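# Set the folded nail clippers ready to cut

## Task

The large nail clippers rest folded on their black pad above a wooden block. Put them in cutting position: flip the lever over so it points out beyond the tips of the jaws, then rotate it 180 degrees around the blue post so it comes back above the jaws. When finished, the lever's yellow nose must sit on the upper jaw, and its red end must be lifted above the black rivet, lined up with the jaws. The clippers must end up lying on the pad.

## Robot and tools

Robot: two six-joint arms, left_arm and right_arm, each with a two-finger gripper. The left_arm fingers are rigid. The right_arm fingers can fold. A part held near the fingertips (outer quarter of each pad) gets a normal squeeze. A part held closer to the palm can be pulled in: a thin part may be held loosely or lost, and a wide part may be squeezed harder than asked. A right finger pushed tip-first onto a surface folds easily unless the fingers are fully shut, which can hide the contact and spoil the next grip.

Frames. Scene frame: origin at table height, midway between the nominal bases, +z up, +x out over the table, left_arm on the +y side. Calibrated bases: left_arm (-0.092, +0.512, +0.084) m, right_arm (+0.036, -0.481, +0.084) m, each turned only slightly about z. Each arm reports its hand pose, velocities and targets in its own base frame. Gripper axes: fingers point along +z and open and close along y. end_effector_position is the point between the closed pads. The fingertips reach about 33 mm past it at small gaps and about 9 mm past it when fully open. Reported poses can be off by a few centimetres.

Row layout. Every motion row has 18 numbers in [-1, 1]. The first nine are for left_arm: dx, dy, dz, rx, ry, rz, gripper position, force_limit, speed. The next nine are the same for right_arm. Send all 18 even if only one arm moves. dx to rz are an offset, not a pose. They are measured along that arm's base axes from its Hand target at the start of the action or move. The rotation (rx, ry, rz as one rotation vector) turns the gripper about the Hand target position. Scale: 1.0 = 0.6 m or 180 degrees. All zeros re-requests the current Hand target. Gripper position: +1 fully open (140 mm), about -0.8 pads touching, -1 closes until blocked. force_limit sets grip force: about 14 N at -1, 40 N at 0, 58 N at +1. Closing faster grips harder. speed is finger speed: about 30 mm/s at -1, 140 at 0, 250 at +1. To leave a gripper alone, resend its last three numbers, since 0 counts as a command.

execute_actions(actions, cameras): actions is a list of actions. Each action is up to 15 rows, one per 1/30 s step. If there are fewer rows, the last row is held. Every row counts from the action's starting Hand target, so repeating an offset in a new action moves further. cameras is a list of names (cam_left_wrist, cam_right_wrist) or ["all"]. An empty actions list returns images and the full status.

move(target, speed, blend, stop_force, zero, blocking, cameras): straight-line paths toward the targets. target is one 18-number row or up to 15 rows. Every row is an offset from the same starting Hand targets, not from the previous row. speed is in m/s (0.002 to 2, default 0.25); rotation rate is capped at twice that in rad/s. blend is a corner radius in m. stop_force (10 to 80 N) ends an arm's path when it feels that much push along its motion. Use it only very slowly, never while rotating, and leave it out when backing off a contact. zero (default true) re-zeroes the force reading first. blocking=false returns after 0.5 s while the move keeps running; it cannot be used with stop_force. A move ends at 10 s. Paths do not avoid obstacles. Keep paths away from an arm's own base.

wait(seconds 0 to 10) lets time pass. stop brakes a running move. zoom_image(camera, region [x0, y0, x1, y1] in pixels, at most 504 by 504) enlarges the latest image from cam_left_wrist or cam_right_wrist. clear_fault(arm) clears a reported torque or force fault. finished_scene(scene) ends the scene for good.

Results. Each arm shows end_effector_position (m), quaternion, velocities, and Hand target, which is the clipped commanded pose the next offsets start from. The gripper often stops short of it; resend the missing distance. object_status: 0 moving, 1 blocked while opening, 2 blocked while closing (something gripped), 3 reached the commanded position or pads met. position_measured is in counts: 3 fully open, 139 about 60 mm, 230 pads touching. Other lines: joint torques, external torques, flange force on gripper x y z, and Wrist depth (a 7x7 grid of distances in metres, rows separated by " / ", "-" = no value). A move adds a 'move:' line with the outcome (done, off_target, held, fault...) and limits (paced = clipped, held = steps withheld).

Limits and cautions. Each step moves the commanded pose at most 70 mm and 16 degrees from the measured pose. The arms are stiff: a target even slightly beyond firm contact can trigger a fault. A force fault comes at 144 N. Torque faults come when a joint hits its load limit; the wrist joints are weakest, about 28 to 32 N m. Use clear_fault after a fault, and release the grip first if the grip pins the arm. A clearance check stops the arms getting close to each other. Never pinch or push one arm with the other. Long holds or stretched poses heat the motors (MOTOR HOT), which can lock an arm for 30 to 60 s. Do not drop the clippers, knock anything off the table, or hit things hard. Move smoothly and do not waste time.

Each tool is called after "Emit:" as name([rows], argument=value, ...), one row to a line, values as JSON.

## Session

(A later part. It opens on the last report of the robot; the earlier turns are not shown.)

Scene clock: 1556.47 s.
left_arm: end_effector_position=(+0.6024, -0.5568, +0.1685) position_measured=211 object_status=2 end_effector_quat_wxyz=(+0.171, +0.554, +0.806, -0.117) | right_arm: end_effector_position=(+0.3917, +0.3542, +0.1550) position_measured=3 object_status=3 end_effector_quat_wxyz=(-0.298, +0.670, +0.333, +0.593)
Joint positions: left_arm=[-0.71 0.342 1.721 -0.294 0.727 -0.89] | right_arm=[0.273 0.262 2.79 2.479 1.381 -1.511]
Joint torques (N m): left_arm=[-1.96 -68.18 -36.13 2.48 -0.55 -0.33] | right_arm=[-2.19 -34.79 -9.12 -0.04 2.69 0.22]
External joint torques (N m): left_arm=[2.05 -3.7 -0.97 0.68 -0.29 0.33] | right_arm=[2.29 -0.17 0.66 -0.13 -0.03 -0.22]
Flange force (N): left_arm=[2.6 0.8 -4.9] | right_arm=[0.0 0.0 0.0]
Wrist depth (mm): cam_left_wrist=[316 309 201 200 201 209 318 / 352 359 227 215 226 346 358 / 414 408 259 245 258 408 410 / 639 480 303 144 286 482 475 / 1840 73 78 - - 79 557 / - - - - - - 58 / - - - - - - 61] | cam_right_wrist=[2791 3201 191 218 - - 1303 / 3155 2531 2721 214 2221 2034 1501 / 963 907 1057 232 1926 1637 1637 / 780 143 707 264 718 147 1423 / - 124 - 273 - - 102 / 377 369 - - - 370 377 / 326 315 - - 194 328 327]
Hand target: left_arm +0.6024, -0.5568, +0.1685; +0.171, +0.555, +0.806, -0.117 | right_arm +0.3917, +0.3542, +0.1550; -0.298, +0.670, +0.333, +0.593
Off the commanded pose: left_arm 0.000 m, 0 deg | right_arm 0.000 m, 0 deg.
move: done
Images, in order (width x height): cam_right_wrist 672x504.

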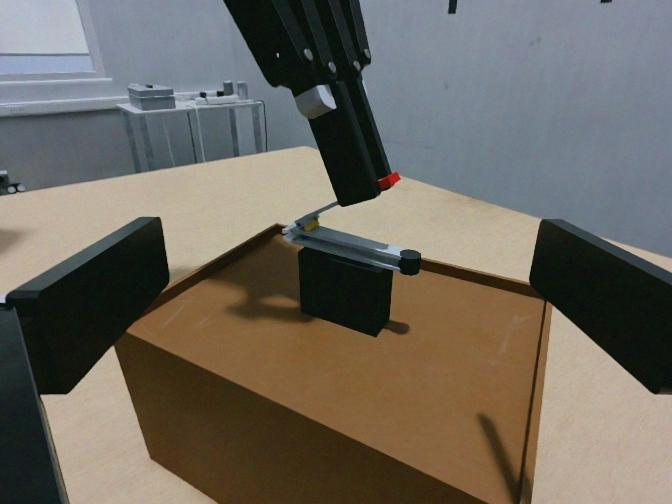

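Emit:
move(target=[0,0,0,0,0,0,-0.5,-1,-1,0,0,0,0,0,0,1,-1,0])

Emit:
wait(seconds=0.5, cameras=["cam_right_wrist","cam_left_wrist"])

Emit:
zoom_image(camera="cam_right_wrist", region=[274, 212, 320, 258])

Emit:
zoom_image(camera="cam_right_wrist", region=[270, 180, 440, 300])

Scene clock: 1563.43 s.
left_arm: end_effector_position=(+0.6024, -0.5568, +0.1685) position_measured=192 object_status=0 end_effector_quat_wxyz=(+0.171, +0.555, +0.806, -0.117) | right_arm: end_effector_position=(+0.3917, +0.3542, +0.1550) position_measured=3 object_status=3 end_effector_quat_wxyz=(-0.298, +0.670, +0.333, +0.593)
Joint positions: left_arm=[-0.71 0.342 1.721 -0.294 0.727 -0.89] | right_arm=[0.273 0.262 2.79 2.479 1.381 -1.511]
Joint torques (N m): left_arm=[-1.47 -67.92 -36.43 2.52 -0.6 -0.29] | right_arm=[-2.37 -34.75 -9.21 -0.12 2.72 0.23]
External joint torques (N m): left_arm=[1.55 -4.01 -0.75 0.65 -0.25 0.29] | right_arm=[2.52 -0.25 0.77 -0.05 -0.06 -0.23]
Flange force (N): left_arm=[2.9 -0.3 -5.2] | right_arm=[0.0 0.0 0.0]
Wrist depth (mm): cam_left_wrist=[319 311 201 196 201 210 317 / 355 358 227 215 226 346 356 / 438 410 260 244 259 411 407 / 1558 481 294 165 147 484 477 / 1856 73 78 559 91 84 534 / - - - 741 - - 69 / - - - - - - 62] | cam_right_wrist=[2502 - 183 227 - - - / 3455 2502 - 215 2016 1649 - / 2982 942 1008 229 934 1728 1395 / 769 143 680 265 672 147 - / - 116 - 268 301 - 102 / 378 379 - - - 369 377 / 326 313 - - - 327 326]
Hand target: left_arm +0.6024, -0.5568, +0.1685; +0.171, +0.555, +0.806, -0.117 | right_arm +0.3917, +0.3542, +0.1550; -0.298, +0.670, +0.333, +0.593
Off the commanded pose: left_arm 0.000 m, 0 deg | right_arm 0.000 m, 0 deg.
move: done

Scene clock: 1563.93 s.
left_arm: end_effector_position=(+0.6024, -0.5568, +0.1685) position_measured=192 object_status=3 end_effector_quat_wxyz=(+0.171, +0.555, +0.806, -0.117) | right_arm: end_effector_position=(+0.3917, +0.3542, +0.1550) position_measured=3 object_status=3 end_effector_quat_wxyz=(-0.298, +0.670, +0.333, +0.593)
Joint positions: left_arm=[-0.71 0.342 1.721 -0.294 0.727 -0.89] | right_arm=[0.273 0.262 2.79 2.479 1.381 -1.511]
Joint torques (N m): left_arm=[-1.48 -68.6 -36.33 2.51 -0.67 -0.29] | right_arm=[-2.56 -34.69 -9.2 -0.07 2.67 0.26]
External joint torques (N m): left_arm=[1.83 -3.41 -0.92 0.68 -0.19 0.29] | right_arm=[2.65 -0.33 0.71 -0.1 0 -0.26]
Flange force (N): left_arm=[2.2 0.7 -4.6] | right_arm=[0.0 0.0 0.0]
Wrist depth (mm): cam_left_wrist=[324 304 200 196 200 210 318 / 368 359 227 215 226 349 358 / 410 412 260 246 260 410 410 / 669 475 296 164 148 480 479 / 1856 73 78 566 91 84 539 / - - - 733 - - 69 / - - - - - - 62] | cam_right_wrist=[2721 - 184 226 - 1601 1577 / 2623 2446 2687 215 - 1612 1461 / 976 915 1047 229 888 - - / 769 143 709 267 718 147 - / - 116 - 272 - - 102 / 377 377 - - - 376 379 / 326 316 - - - 320 327]
Hand target: left_arm +0.6024, -0.5568, +0.1685; +0.171, +0.555, +0.806, -0.117 | right_arm +0.3917, +0.3542, +0.1550; -0.298, +0.670, +0.333, +0.593
Tool commands: left_gripper/position=-0.5 left_gripper/force_limit=-1.0 left_gripper/speed=-1.0 right_gripper/position=+1.0 right_gripper/force_limit=-1.0 right_gripper/speed=+0.0
Off the commanded pose: left_arm 0.000 m, 0 deg | right_arm 0.000 m, 0 deg.
wait: 0.50 s; at rest by 0.17 s

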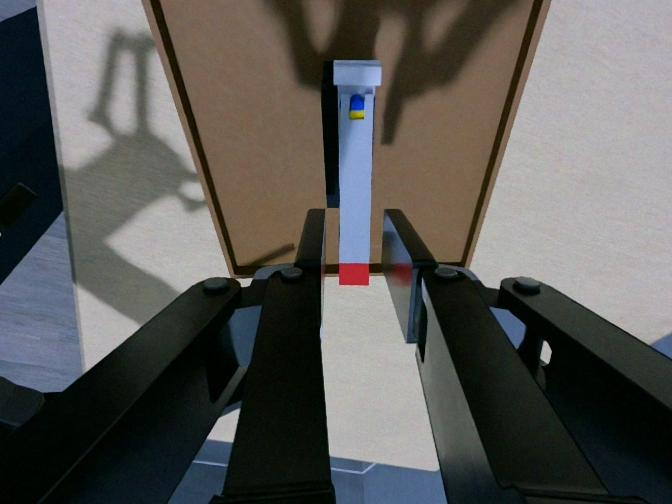

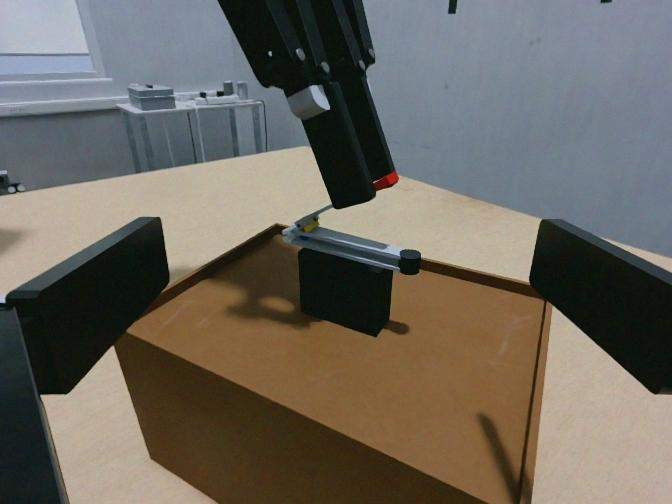

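Scaled by 10.957 from the camera's 672x504 image, which has a finer 960x720 frame.

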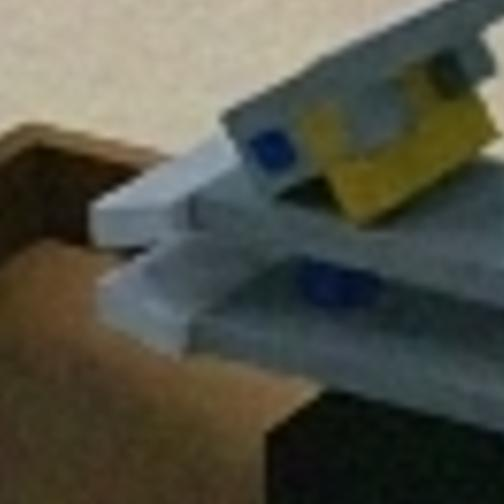

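Scaled by 2.965 from the camera's 672x504 image, which has a finer 960x720 frame.

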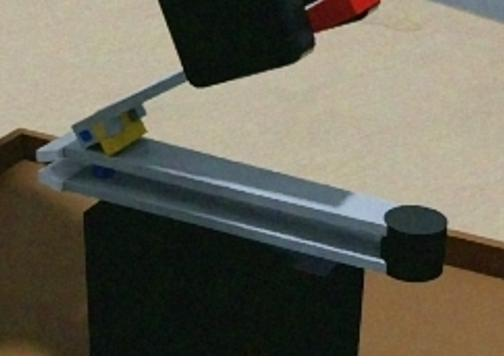

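Emit:
move([
  [-0.0145,0.038,0.0913,0,0,0,-0.5,-1,-0.3,0,0,0,0,0,0,1,-1,0],
  [-0.0002,0.0048,0.085,0.1245,0.0477,0,-0.5,-1,-0.3,0,0,0,0,0,0,1,-1,0],
  [-0.0002,0.0048,0.085,0.1245,0.0477,0,-1,-1,-0.3,0,0,0,0,0,0,1,-1,0],
], speed=[0.08,0.2,0.2], blend=[0.01,0,0], cameras=["all"])

Emit:
zoom_image(camera="cam_right_wrist", region=[270, 170, 430, 290])

Emit:
zoom_image(camera="cam_right_wrist", region=[274, 212, 320, 258])

Scene clock: 1605.43 s.
left_arm: end_effector_position=(+0.6022, -0.5540, +0.2195) position_measured=232 object_status=3 end_effector_quat_wxyz=(+0.000, +0.567, +0.824, +0.000) | right_arm: end_effector_position=(+0.3917, +0.3542, +0.1550) position_measured=3 object_status=3 end_effector_quat_wxyz=(-0.298, +0.670, +0.333, +0.593)
Joint positions: left_arm=[-0.786 0.469 1.38 0.001 1.293 -1.152] | right_arm=[0.273 0.262 2.79 2.479 1.381 -1.511]
Joint torques (N m): left_arm=[-1.64 -83.04 -39.33 3.47 0.25 -0.39] | right_arm=[-2.7 -34.4 -9.26 -0.13 2.69 0.21]
External joint torques (N m): left_arm=[1.72 -4.09 -0.88 0.68 -0.21 0.39] | right_arm=[2.67 -0.56 0.82 -0.02 -0.02 -0.21]
Flange force (N): left_arm=[5.1 0.3 -2.5] | right_arm=[0.0 0.0 0.0]
Wrist depth (mm): cam_left_wrist=[1112 386 268 268 267 383 382 / 1135 410 286 280 285 409 404 / 1206 427 299 299 303 429 429 / 671 459 319 127 316 458 461 / 612 474 78 84 91 78 492 / - - 74 - - - 62 / - - - - - - -] | cam_right_wrist=[2755 2113 3298 204 2054 - 1369 / 2902 3066 3201 217 1893 1577 - / 2902 955 1027 1032 1047 - 1404 / 772 135 885 268 726 148 - / - 116 273 266 - - 102 / 379 405 - - - 365 377 / 325 316 - - - 314 328]
Hand target: left_arm +0.6022, -0.5540, +0.2195; +0.000, +0.567, +0.824, +0.000 | right_arm +0.3917, +0.3542, +0.1550; -0.298, +0.670, +0.333, +0.593
Off the commanded pose: left_arm 0.000 m, 0 deg | right_arm 0.000 m, 0 deg.
move: done

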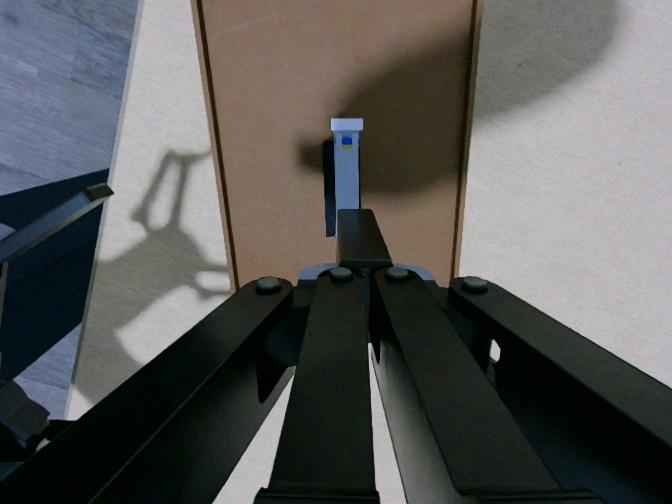

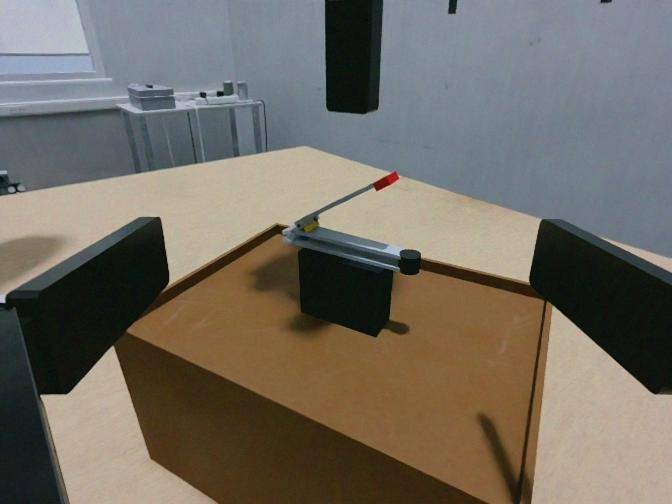

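Scaled by 3.150 from the camera's 672x504 image, which has a finer 960x720 frame.

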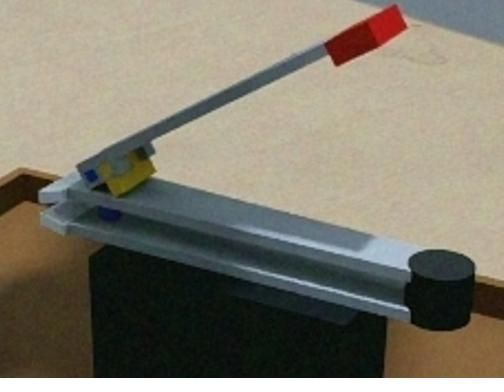

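Scaled by 10.957 from the camera's 672x504 image, which has a finer 960x720 frame.

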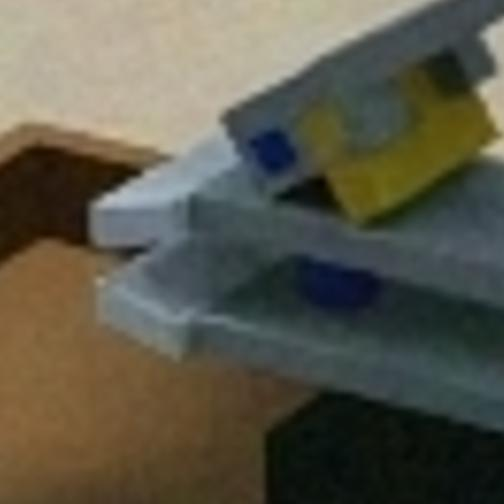

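Emit:
move([
  [0,0,-0.065,0,0,0,-1,-1,-0.3,0,0,0,0,0,0,1,-1,0],
  [0,0,-0.0775,0,0,0,-1,-1,-0.3,0,0,0,0,0,0,1,-1,0],
], speed=[0.08,0.01], cameras=["all"])

Emit:
zoom_image(camera="cam_right_wrist", region=[270, 170, 430, 290])

Emit:
zoom_image(camera="cam_right_wrist", region=[274, 212, 320, 258])

Scene clock: 1625.23 s.
left_arm: end_effector_position=(+0.6022, -0.5540, +0.1730) position_measured=232 object_status=3 end_effector_quat_wxyz=(+0.000, +0.567, +0.824, +0.000) | right_arm: end_effector_position=(+0.3917, +0.3542, +0.1550) position_measured=3 object_status=3 end_effector_quat_wxyz=(-0.298, +0.670, +0.333, +0.593)
Joint positions: left_arm=[-0.786 0.492 1.432 0.001 1.218 -1.152] | right_arm=[0.273 0.262 2.79 2.479 1.381 -1.511]
Joint torques (N m): left_arm=[-1.38 -83.26 -37.72 3.38 0.12 -0.29] | right_arm=[-2.51 -34.77 -9.41 -0.07 2.66 0.27]
External joint torques (N m): left_arm=[1.39 -4.71 -1.45 0.67 -0.08 0.29] | right_arm=[2.72 -0.28 0.95 -0.12 0 -0.28]
Flange force (N): left_arm=[4.3 0.2 -4.0] | right_arm=[0.0 0.0 0.0]
Wrist depth (mm): cam_left_wrist=[1067 342 229 229 228 339 340 / 1154 362 241 242 241 361 359 / 1166 383 257 252 257 384 385 / 416 407 274 127 270 408 410 / 448 423 78 84 90 78 436 / - - 74 - - - 62 / - - - - - - -] | cam_right_wrist=[2687 2623 - 193 1961 1577 - / 3066 3066 2474 220 2113 - 1544 / 930 922 1027 251 938 - - / 777 135 728 265 711 147 125 / - 116 - 274 281 - 102 / 375 358 - - - 381 377 / 325 313 - - - 317 325]
Hand target: left_arm +0.6022, -0.5540, +0.1730; +0.000, +0.567, +0.824, +0.000 | right_arm +0.3917, +0.3542, +0.1550; -0.298, +0.670, +0.333, +0.593
Off the commanded pose: left_arm 0.000 m, 0 deg | right_arm 0.000 m, 0 deg.
move: done

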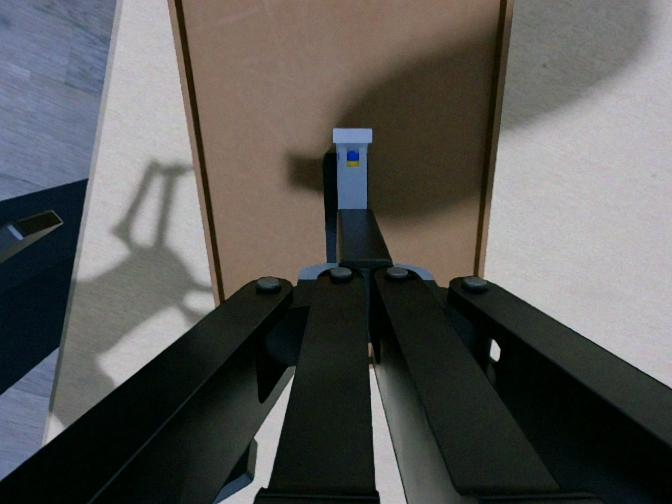

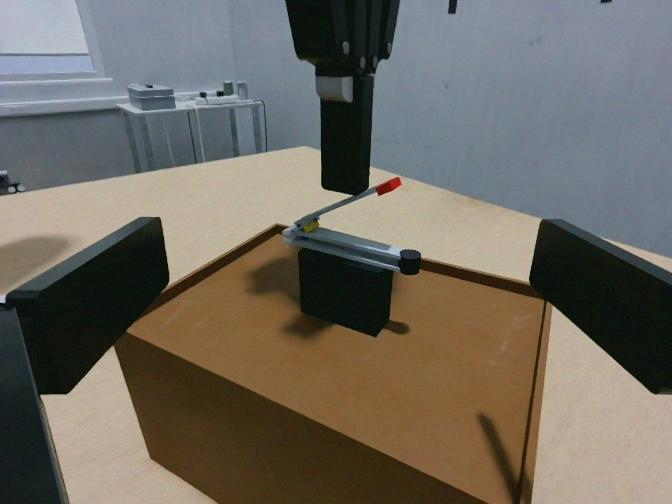

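Scaled by 3.150 from the camera's 672x504 image, which has a finer 960x720 frame.

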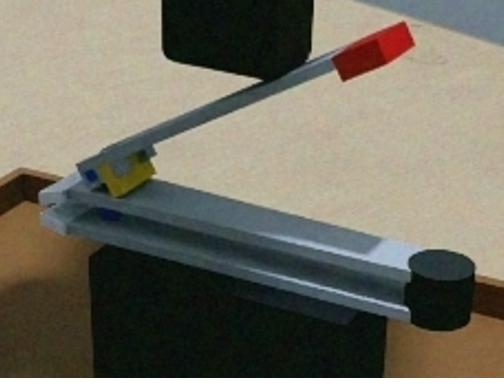

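Scaled by 10.957 from the camera's 672x504 image, which has a finer 960x720 frame.

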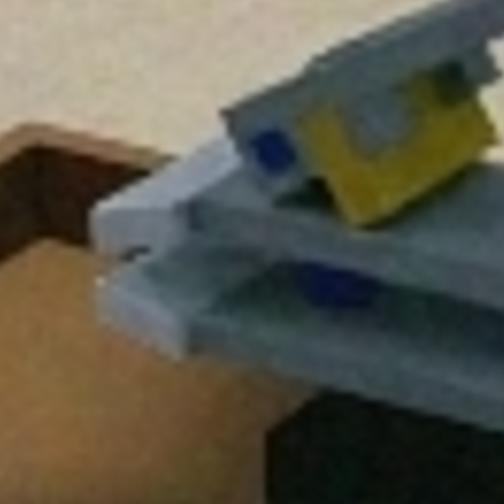

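Emit:
move(target=[0,0,0.1667,0,0,0,-1,-1,-0.3,0,0,0,0,0,0,1,-1,0], speed=0.15, cameras=["all"])

Emit:
zoom_image(camera="cam_right_wrist", region=[270, 170, 430, 290])

Emit:
zoom_image(camera="cam_right_wrist", region=[274, 212, 320, 258])

Emit:
zoom_image(camera="cam_left_wrist", region=[290, 80, 410, 300])

Scene clock: 1631.70 s.
left_arm: end_effector_position=(+0.6022, -0.5539, +0.2731) position_measured=232 object_status=3 end_effector_quat_wxyz=(+0.000, +0.567, +0.824, +0.000) | right_arm: end_effector_position=(+0.3917, +0.3542, +0.1550) position_measured=3 object_status=3 end_effector_quat_wxyz=(-0.298, +0.670, +0.333, +0.593)
Joint positions: left_arm=[-0.786 0.448 1.313 0.001 1.381 -1.152] | right_arm=[0.273 0.262 2.79 2.479 1.381 -1.511]
Joint torques (N m): left_arm=[-2 -81.89 -40.11 3.5 0.2 -0.35] | right_arm=[-2.66 -35.45 -9.26 0 2.68 0.23]
External joint torques (N m): left_arm=[2.51 -4.57 -1.18 0.78 -0.16 0.35] | right_arm=[2.73 0.46 0.8 -0.17 -0.02 -0.23]
Flange force (N): left_arm=[5.7 1.1 -2.8] | right_arm=[0.0 0.0 0.0]
Wrist depth (mm): cam_left_wrist=[1160 1141 320 313 318 429 434 / 1227 462 337 329 337 451 452 / 1248 481 364 352 360 479 481 / 246 516 506 127 378 517 514 / 272 535 78 84 91 79 554 / - - 74 - - - 62 / - - - - - - -] | cam_right_wrist=[2864 2942 3066 2446 - - - / 3753 3201 - 2221 2177 - - / 930 926 1037 1037 1012 1728 - / 777 135 698 267 718 148 - / - 116 - 269 289 - 102 / 377 389 - - - 385 377 / 327 314 - - - 325 327]
Hand target: left_arm +0.6022, -0.5540, +0.2731; +0.000, +0.567, +0.824, +0.000 | right_arm +0.3917, +0.3542, +0.1550; -0.298, +0.670, +0.333, +0.593
Off the commanded pose: left_arm 0.000 m, 0 deg | right_arm 0.000 m, 0 deg.
move: done

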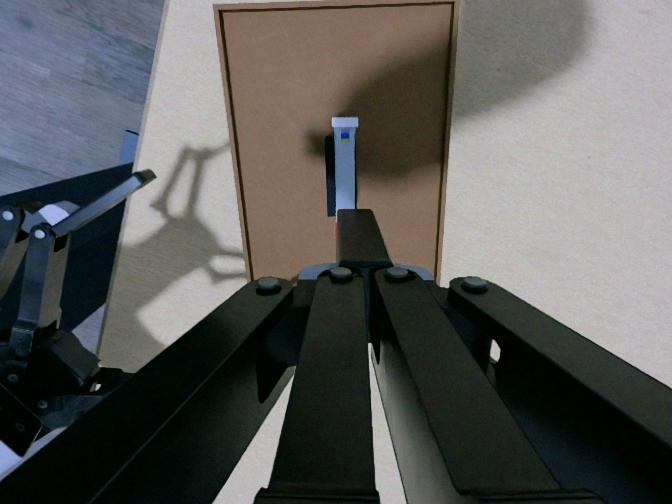

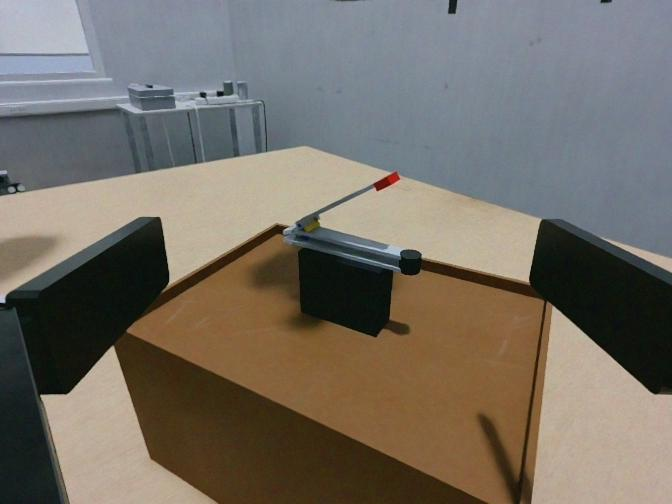

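Scaled by 3.150 from the camera's 672x504 image, which has a finer 960x720 frame.

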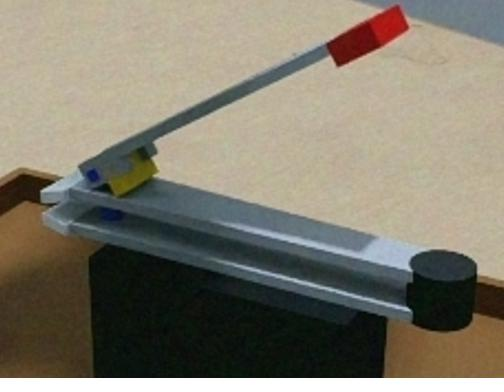

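Scaled by 10.957 from the camera's 672x504 image, which has a finer 960x720 frame.

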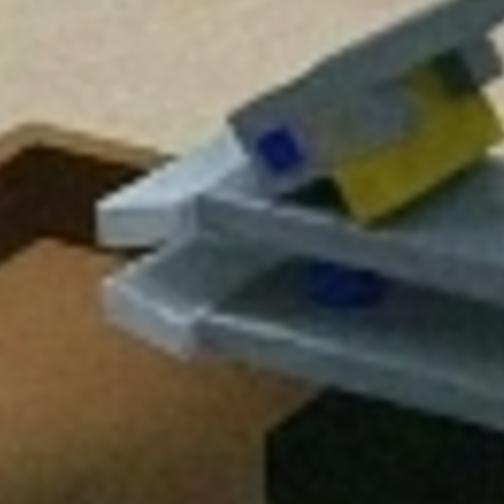

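Scaled by 2.291 from the camera's 672x504 image, which has a finer 960x720 frame.

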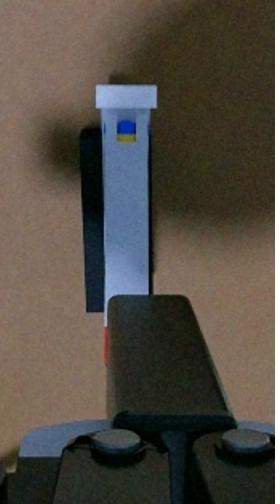

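Emit:
move(target=[0,0,0,0,0,0,0,-1,0,0,0,0,0,0,0,1,-1,0])

Emit:
wait(seconds=0.5, cameras=["all"])

Emit:
zoom_image(camera="cam_left_wrist", region=[300, 90, 390, 250])

Scene clock: 1650.60 s.
left_arm: end_effector_position=(+0.6022, -0.5540, +0.2731) position_measured=129 object_status=0 end_effector_quat_wxyz=(+0.000, +0.567, +0.824, +0.000) | right_arm: end_effector_position=(+0.3917, +0.3542, +0.1550) position_measured=3 object_status=3 end_effector_quat_wxyz=(-0.298, +0.670, +0.333, +0.593)
Joint positions: left_arm=[-0.786 0.448 1.313 0.001 1.381 -1.151] | right_arm=[0.273 0.262 2.79 2.479 1.381 -1.511]
Joint torques (N m): left_arm=[-1.58 -81.67 -39.7 3.39 0.34 -0.39] | right_arm=[-2.25 -34.78 -9.37 -0.06 2.77 0.19]
External joint torques (N m): left_arm=[1.95 -4.3 -1.41 0.88 -0.3 0.39] | right_arm=[2.24 -0.15 0.93 -0.1 -0.11 -0.19]
Flange force (N): left_arm=[4.6 0.9 -2.8] | right_arm=[0.0 0.0 0.0]
Wrist depth (mm): cam_left_wrist=[1166 1154 315 315 318 430 427 / 1220 463 337 331 342 456 454 / 1248 484 364 351 361 483 482 / 250 516 142 380 168 502 516 / - 89 106 552 546 74 87 / - - 596 601 596 - 59 / - - 639 633 649 - -] | cam_right_wrist=[2721 - 2721 2561 - 1589 - / 2268 2221 3628 - 1961 - 1327 / 994 1037 1027 1032 854 1662 1423 / 766 144 676 267 718 148 1378 / - 116 - 260 - - 102 / 377 405 - - - 387 377 / 327 316 - - - 316 328]
Hand target: left_arm +0.6022, -0.5540, +0.2731; +0.000, +0.567, +0.824, +0.000 | right_arm +0.3917, +0.3542, +0.1550; -0.298, +0.670, +0.333, +0.593
Off the commanded pose: left_arm 0.000 m, 0 deg | right_arm 0.000 m, 0 deg.
move: done

Scene clock: 1651.10 s.
left_arm: end_effector_position=(+0.6022, -0.5540, +0.2731) position_measured=129 object_status=3 end_effector_quat_wxyz=(+0.000, +0.567, +0.824, +0.000) | right_arm: end_effector_position=(+0.3917, +0.3542, +0.1550) position_measured=3 object_status=3 end_effector_quat_wxyz=(-0.298, +0.670, +0.333, +0.593)
Joint positions: left_arm=[-0.786 0.448 1.313 0.001 1.381 -1.151] | right_arm=[0.273 0.262 2.79 2.479 1.381 -1.511]
Joint torques (N m): left_arm=[-1.19 -81.93 -40.26 3.61 0.26 -0.26] | right_arm=[-2.4 -34.65 -9.42 -0.15 2.75 0.31]
External joint torques (N m): left_arm=[1.56 -4.07 -0.83 0.65 -0.22 0.26] | right_arm=[2.46 -0.36 0.97 -0.01 -0.08 -0.31]
Flange force (N): left_arm=[5.2 -0.1 -2.0] | right_arm=[0.0 0.0 0.0]
Wrist depth (mm): cam_left_wrist=[1154 1141 319 317 319 428 427 / 1248 467 336 330 337 453 452 / 1256 484 365 349 357 484 481 / 245 518 142 376 168 503 513 / - 89 106 550 547 74 87 / - - 586 590 591 - 56 / - - 639 637 645 - -] | cam_right_wrist=[2755 5062 - 2623 - - - / 3249 2655 3401 - - - 1387 / 967 915 1047 1037 922 - 1451 / 786 143 704 267 721 148 624 / - 117 - - 286 - 102 / 377 383 - - - 394 379 / 326 316 - - 191 327 328]
Hand target: left_arm +0.6022, -0.5540, +0.2731; +0.000, +0.567, +0.824, +0.000 | right_arm +0.3917, +0.3542, +0.1550; -0.298, +0.670, +0.333, +0.593
Tool commands: left_gripper/position=+0.0 left_gripper/force_limit=-1.0 left_gripper/speed=+0.0 right_gripper/position=+1.0 right_gripper/force_limit=-1.0 right_gripper/speed=+0.0
Off the commanded pose: left_arm 0.000 m, 0 deg | right_arm 0.000 m, 0 deg.
wait: 0.50 s; at rest by 0.17 s

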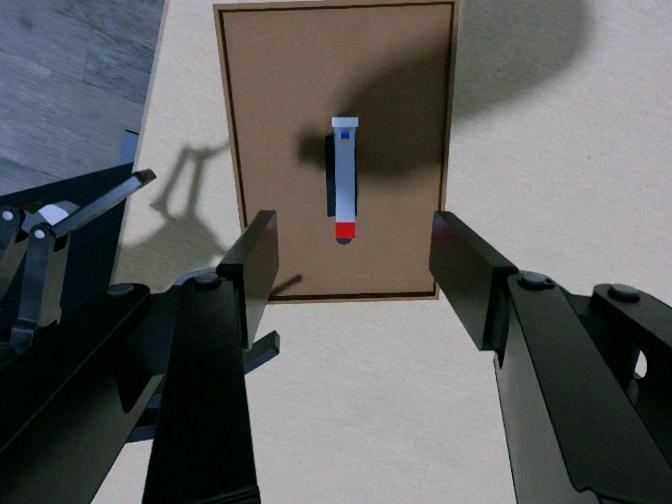

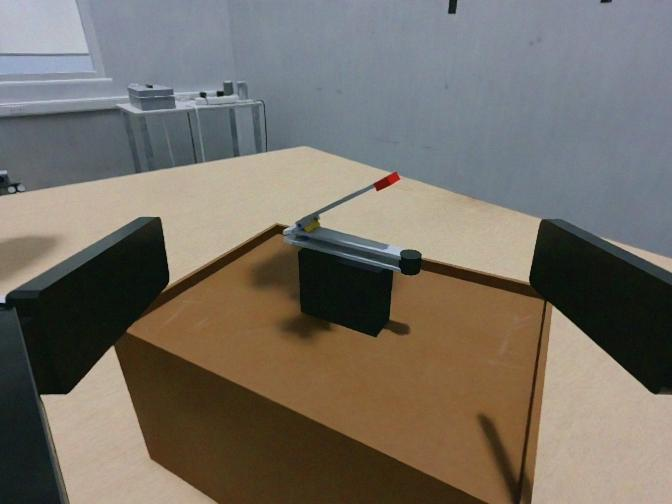

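Scaled by 3.150 from the camera's 672x504 image, which has a finer 960x720 frame.

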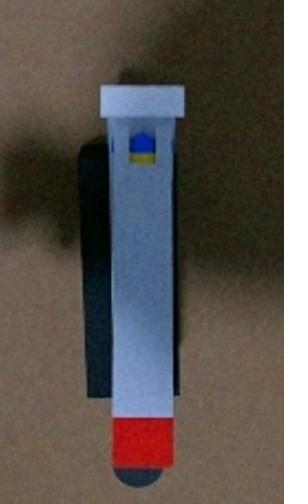

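Emit:
finished_scene(scene=1)

The scene is finished: the task was done.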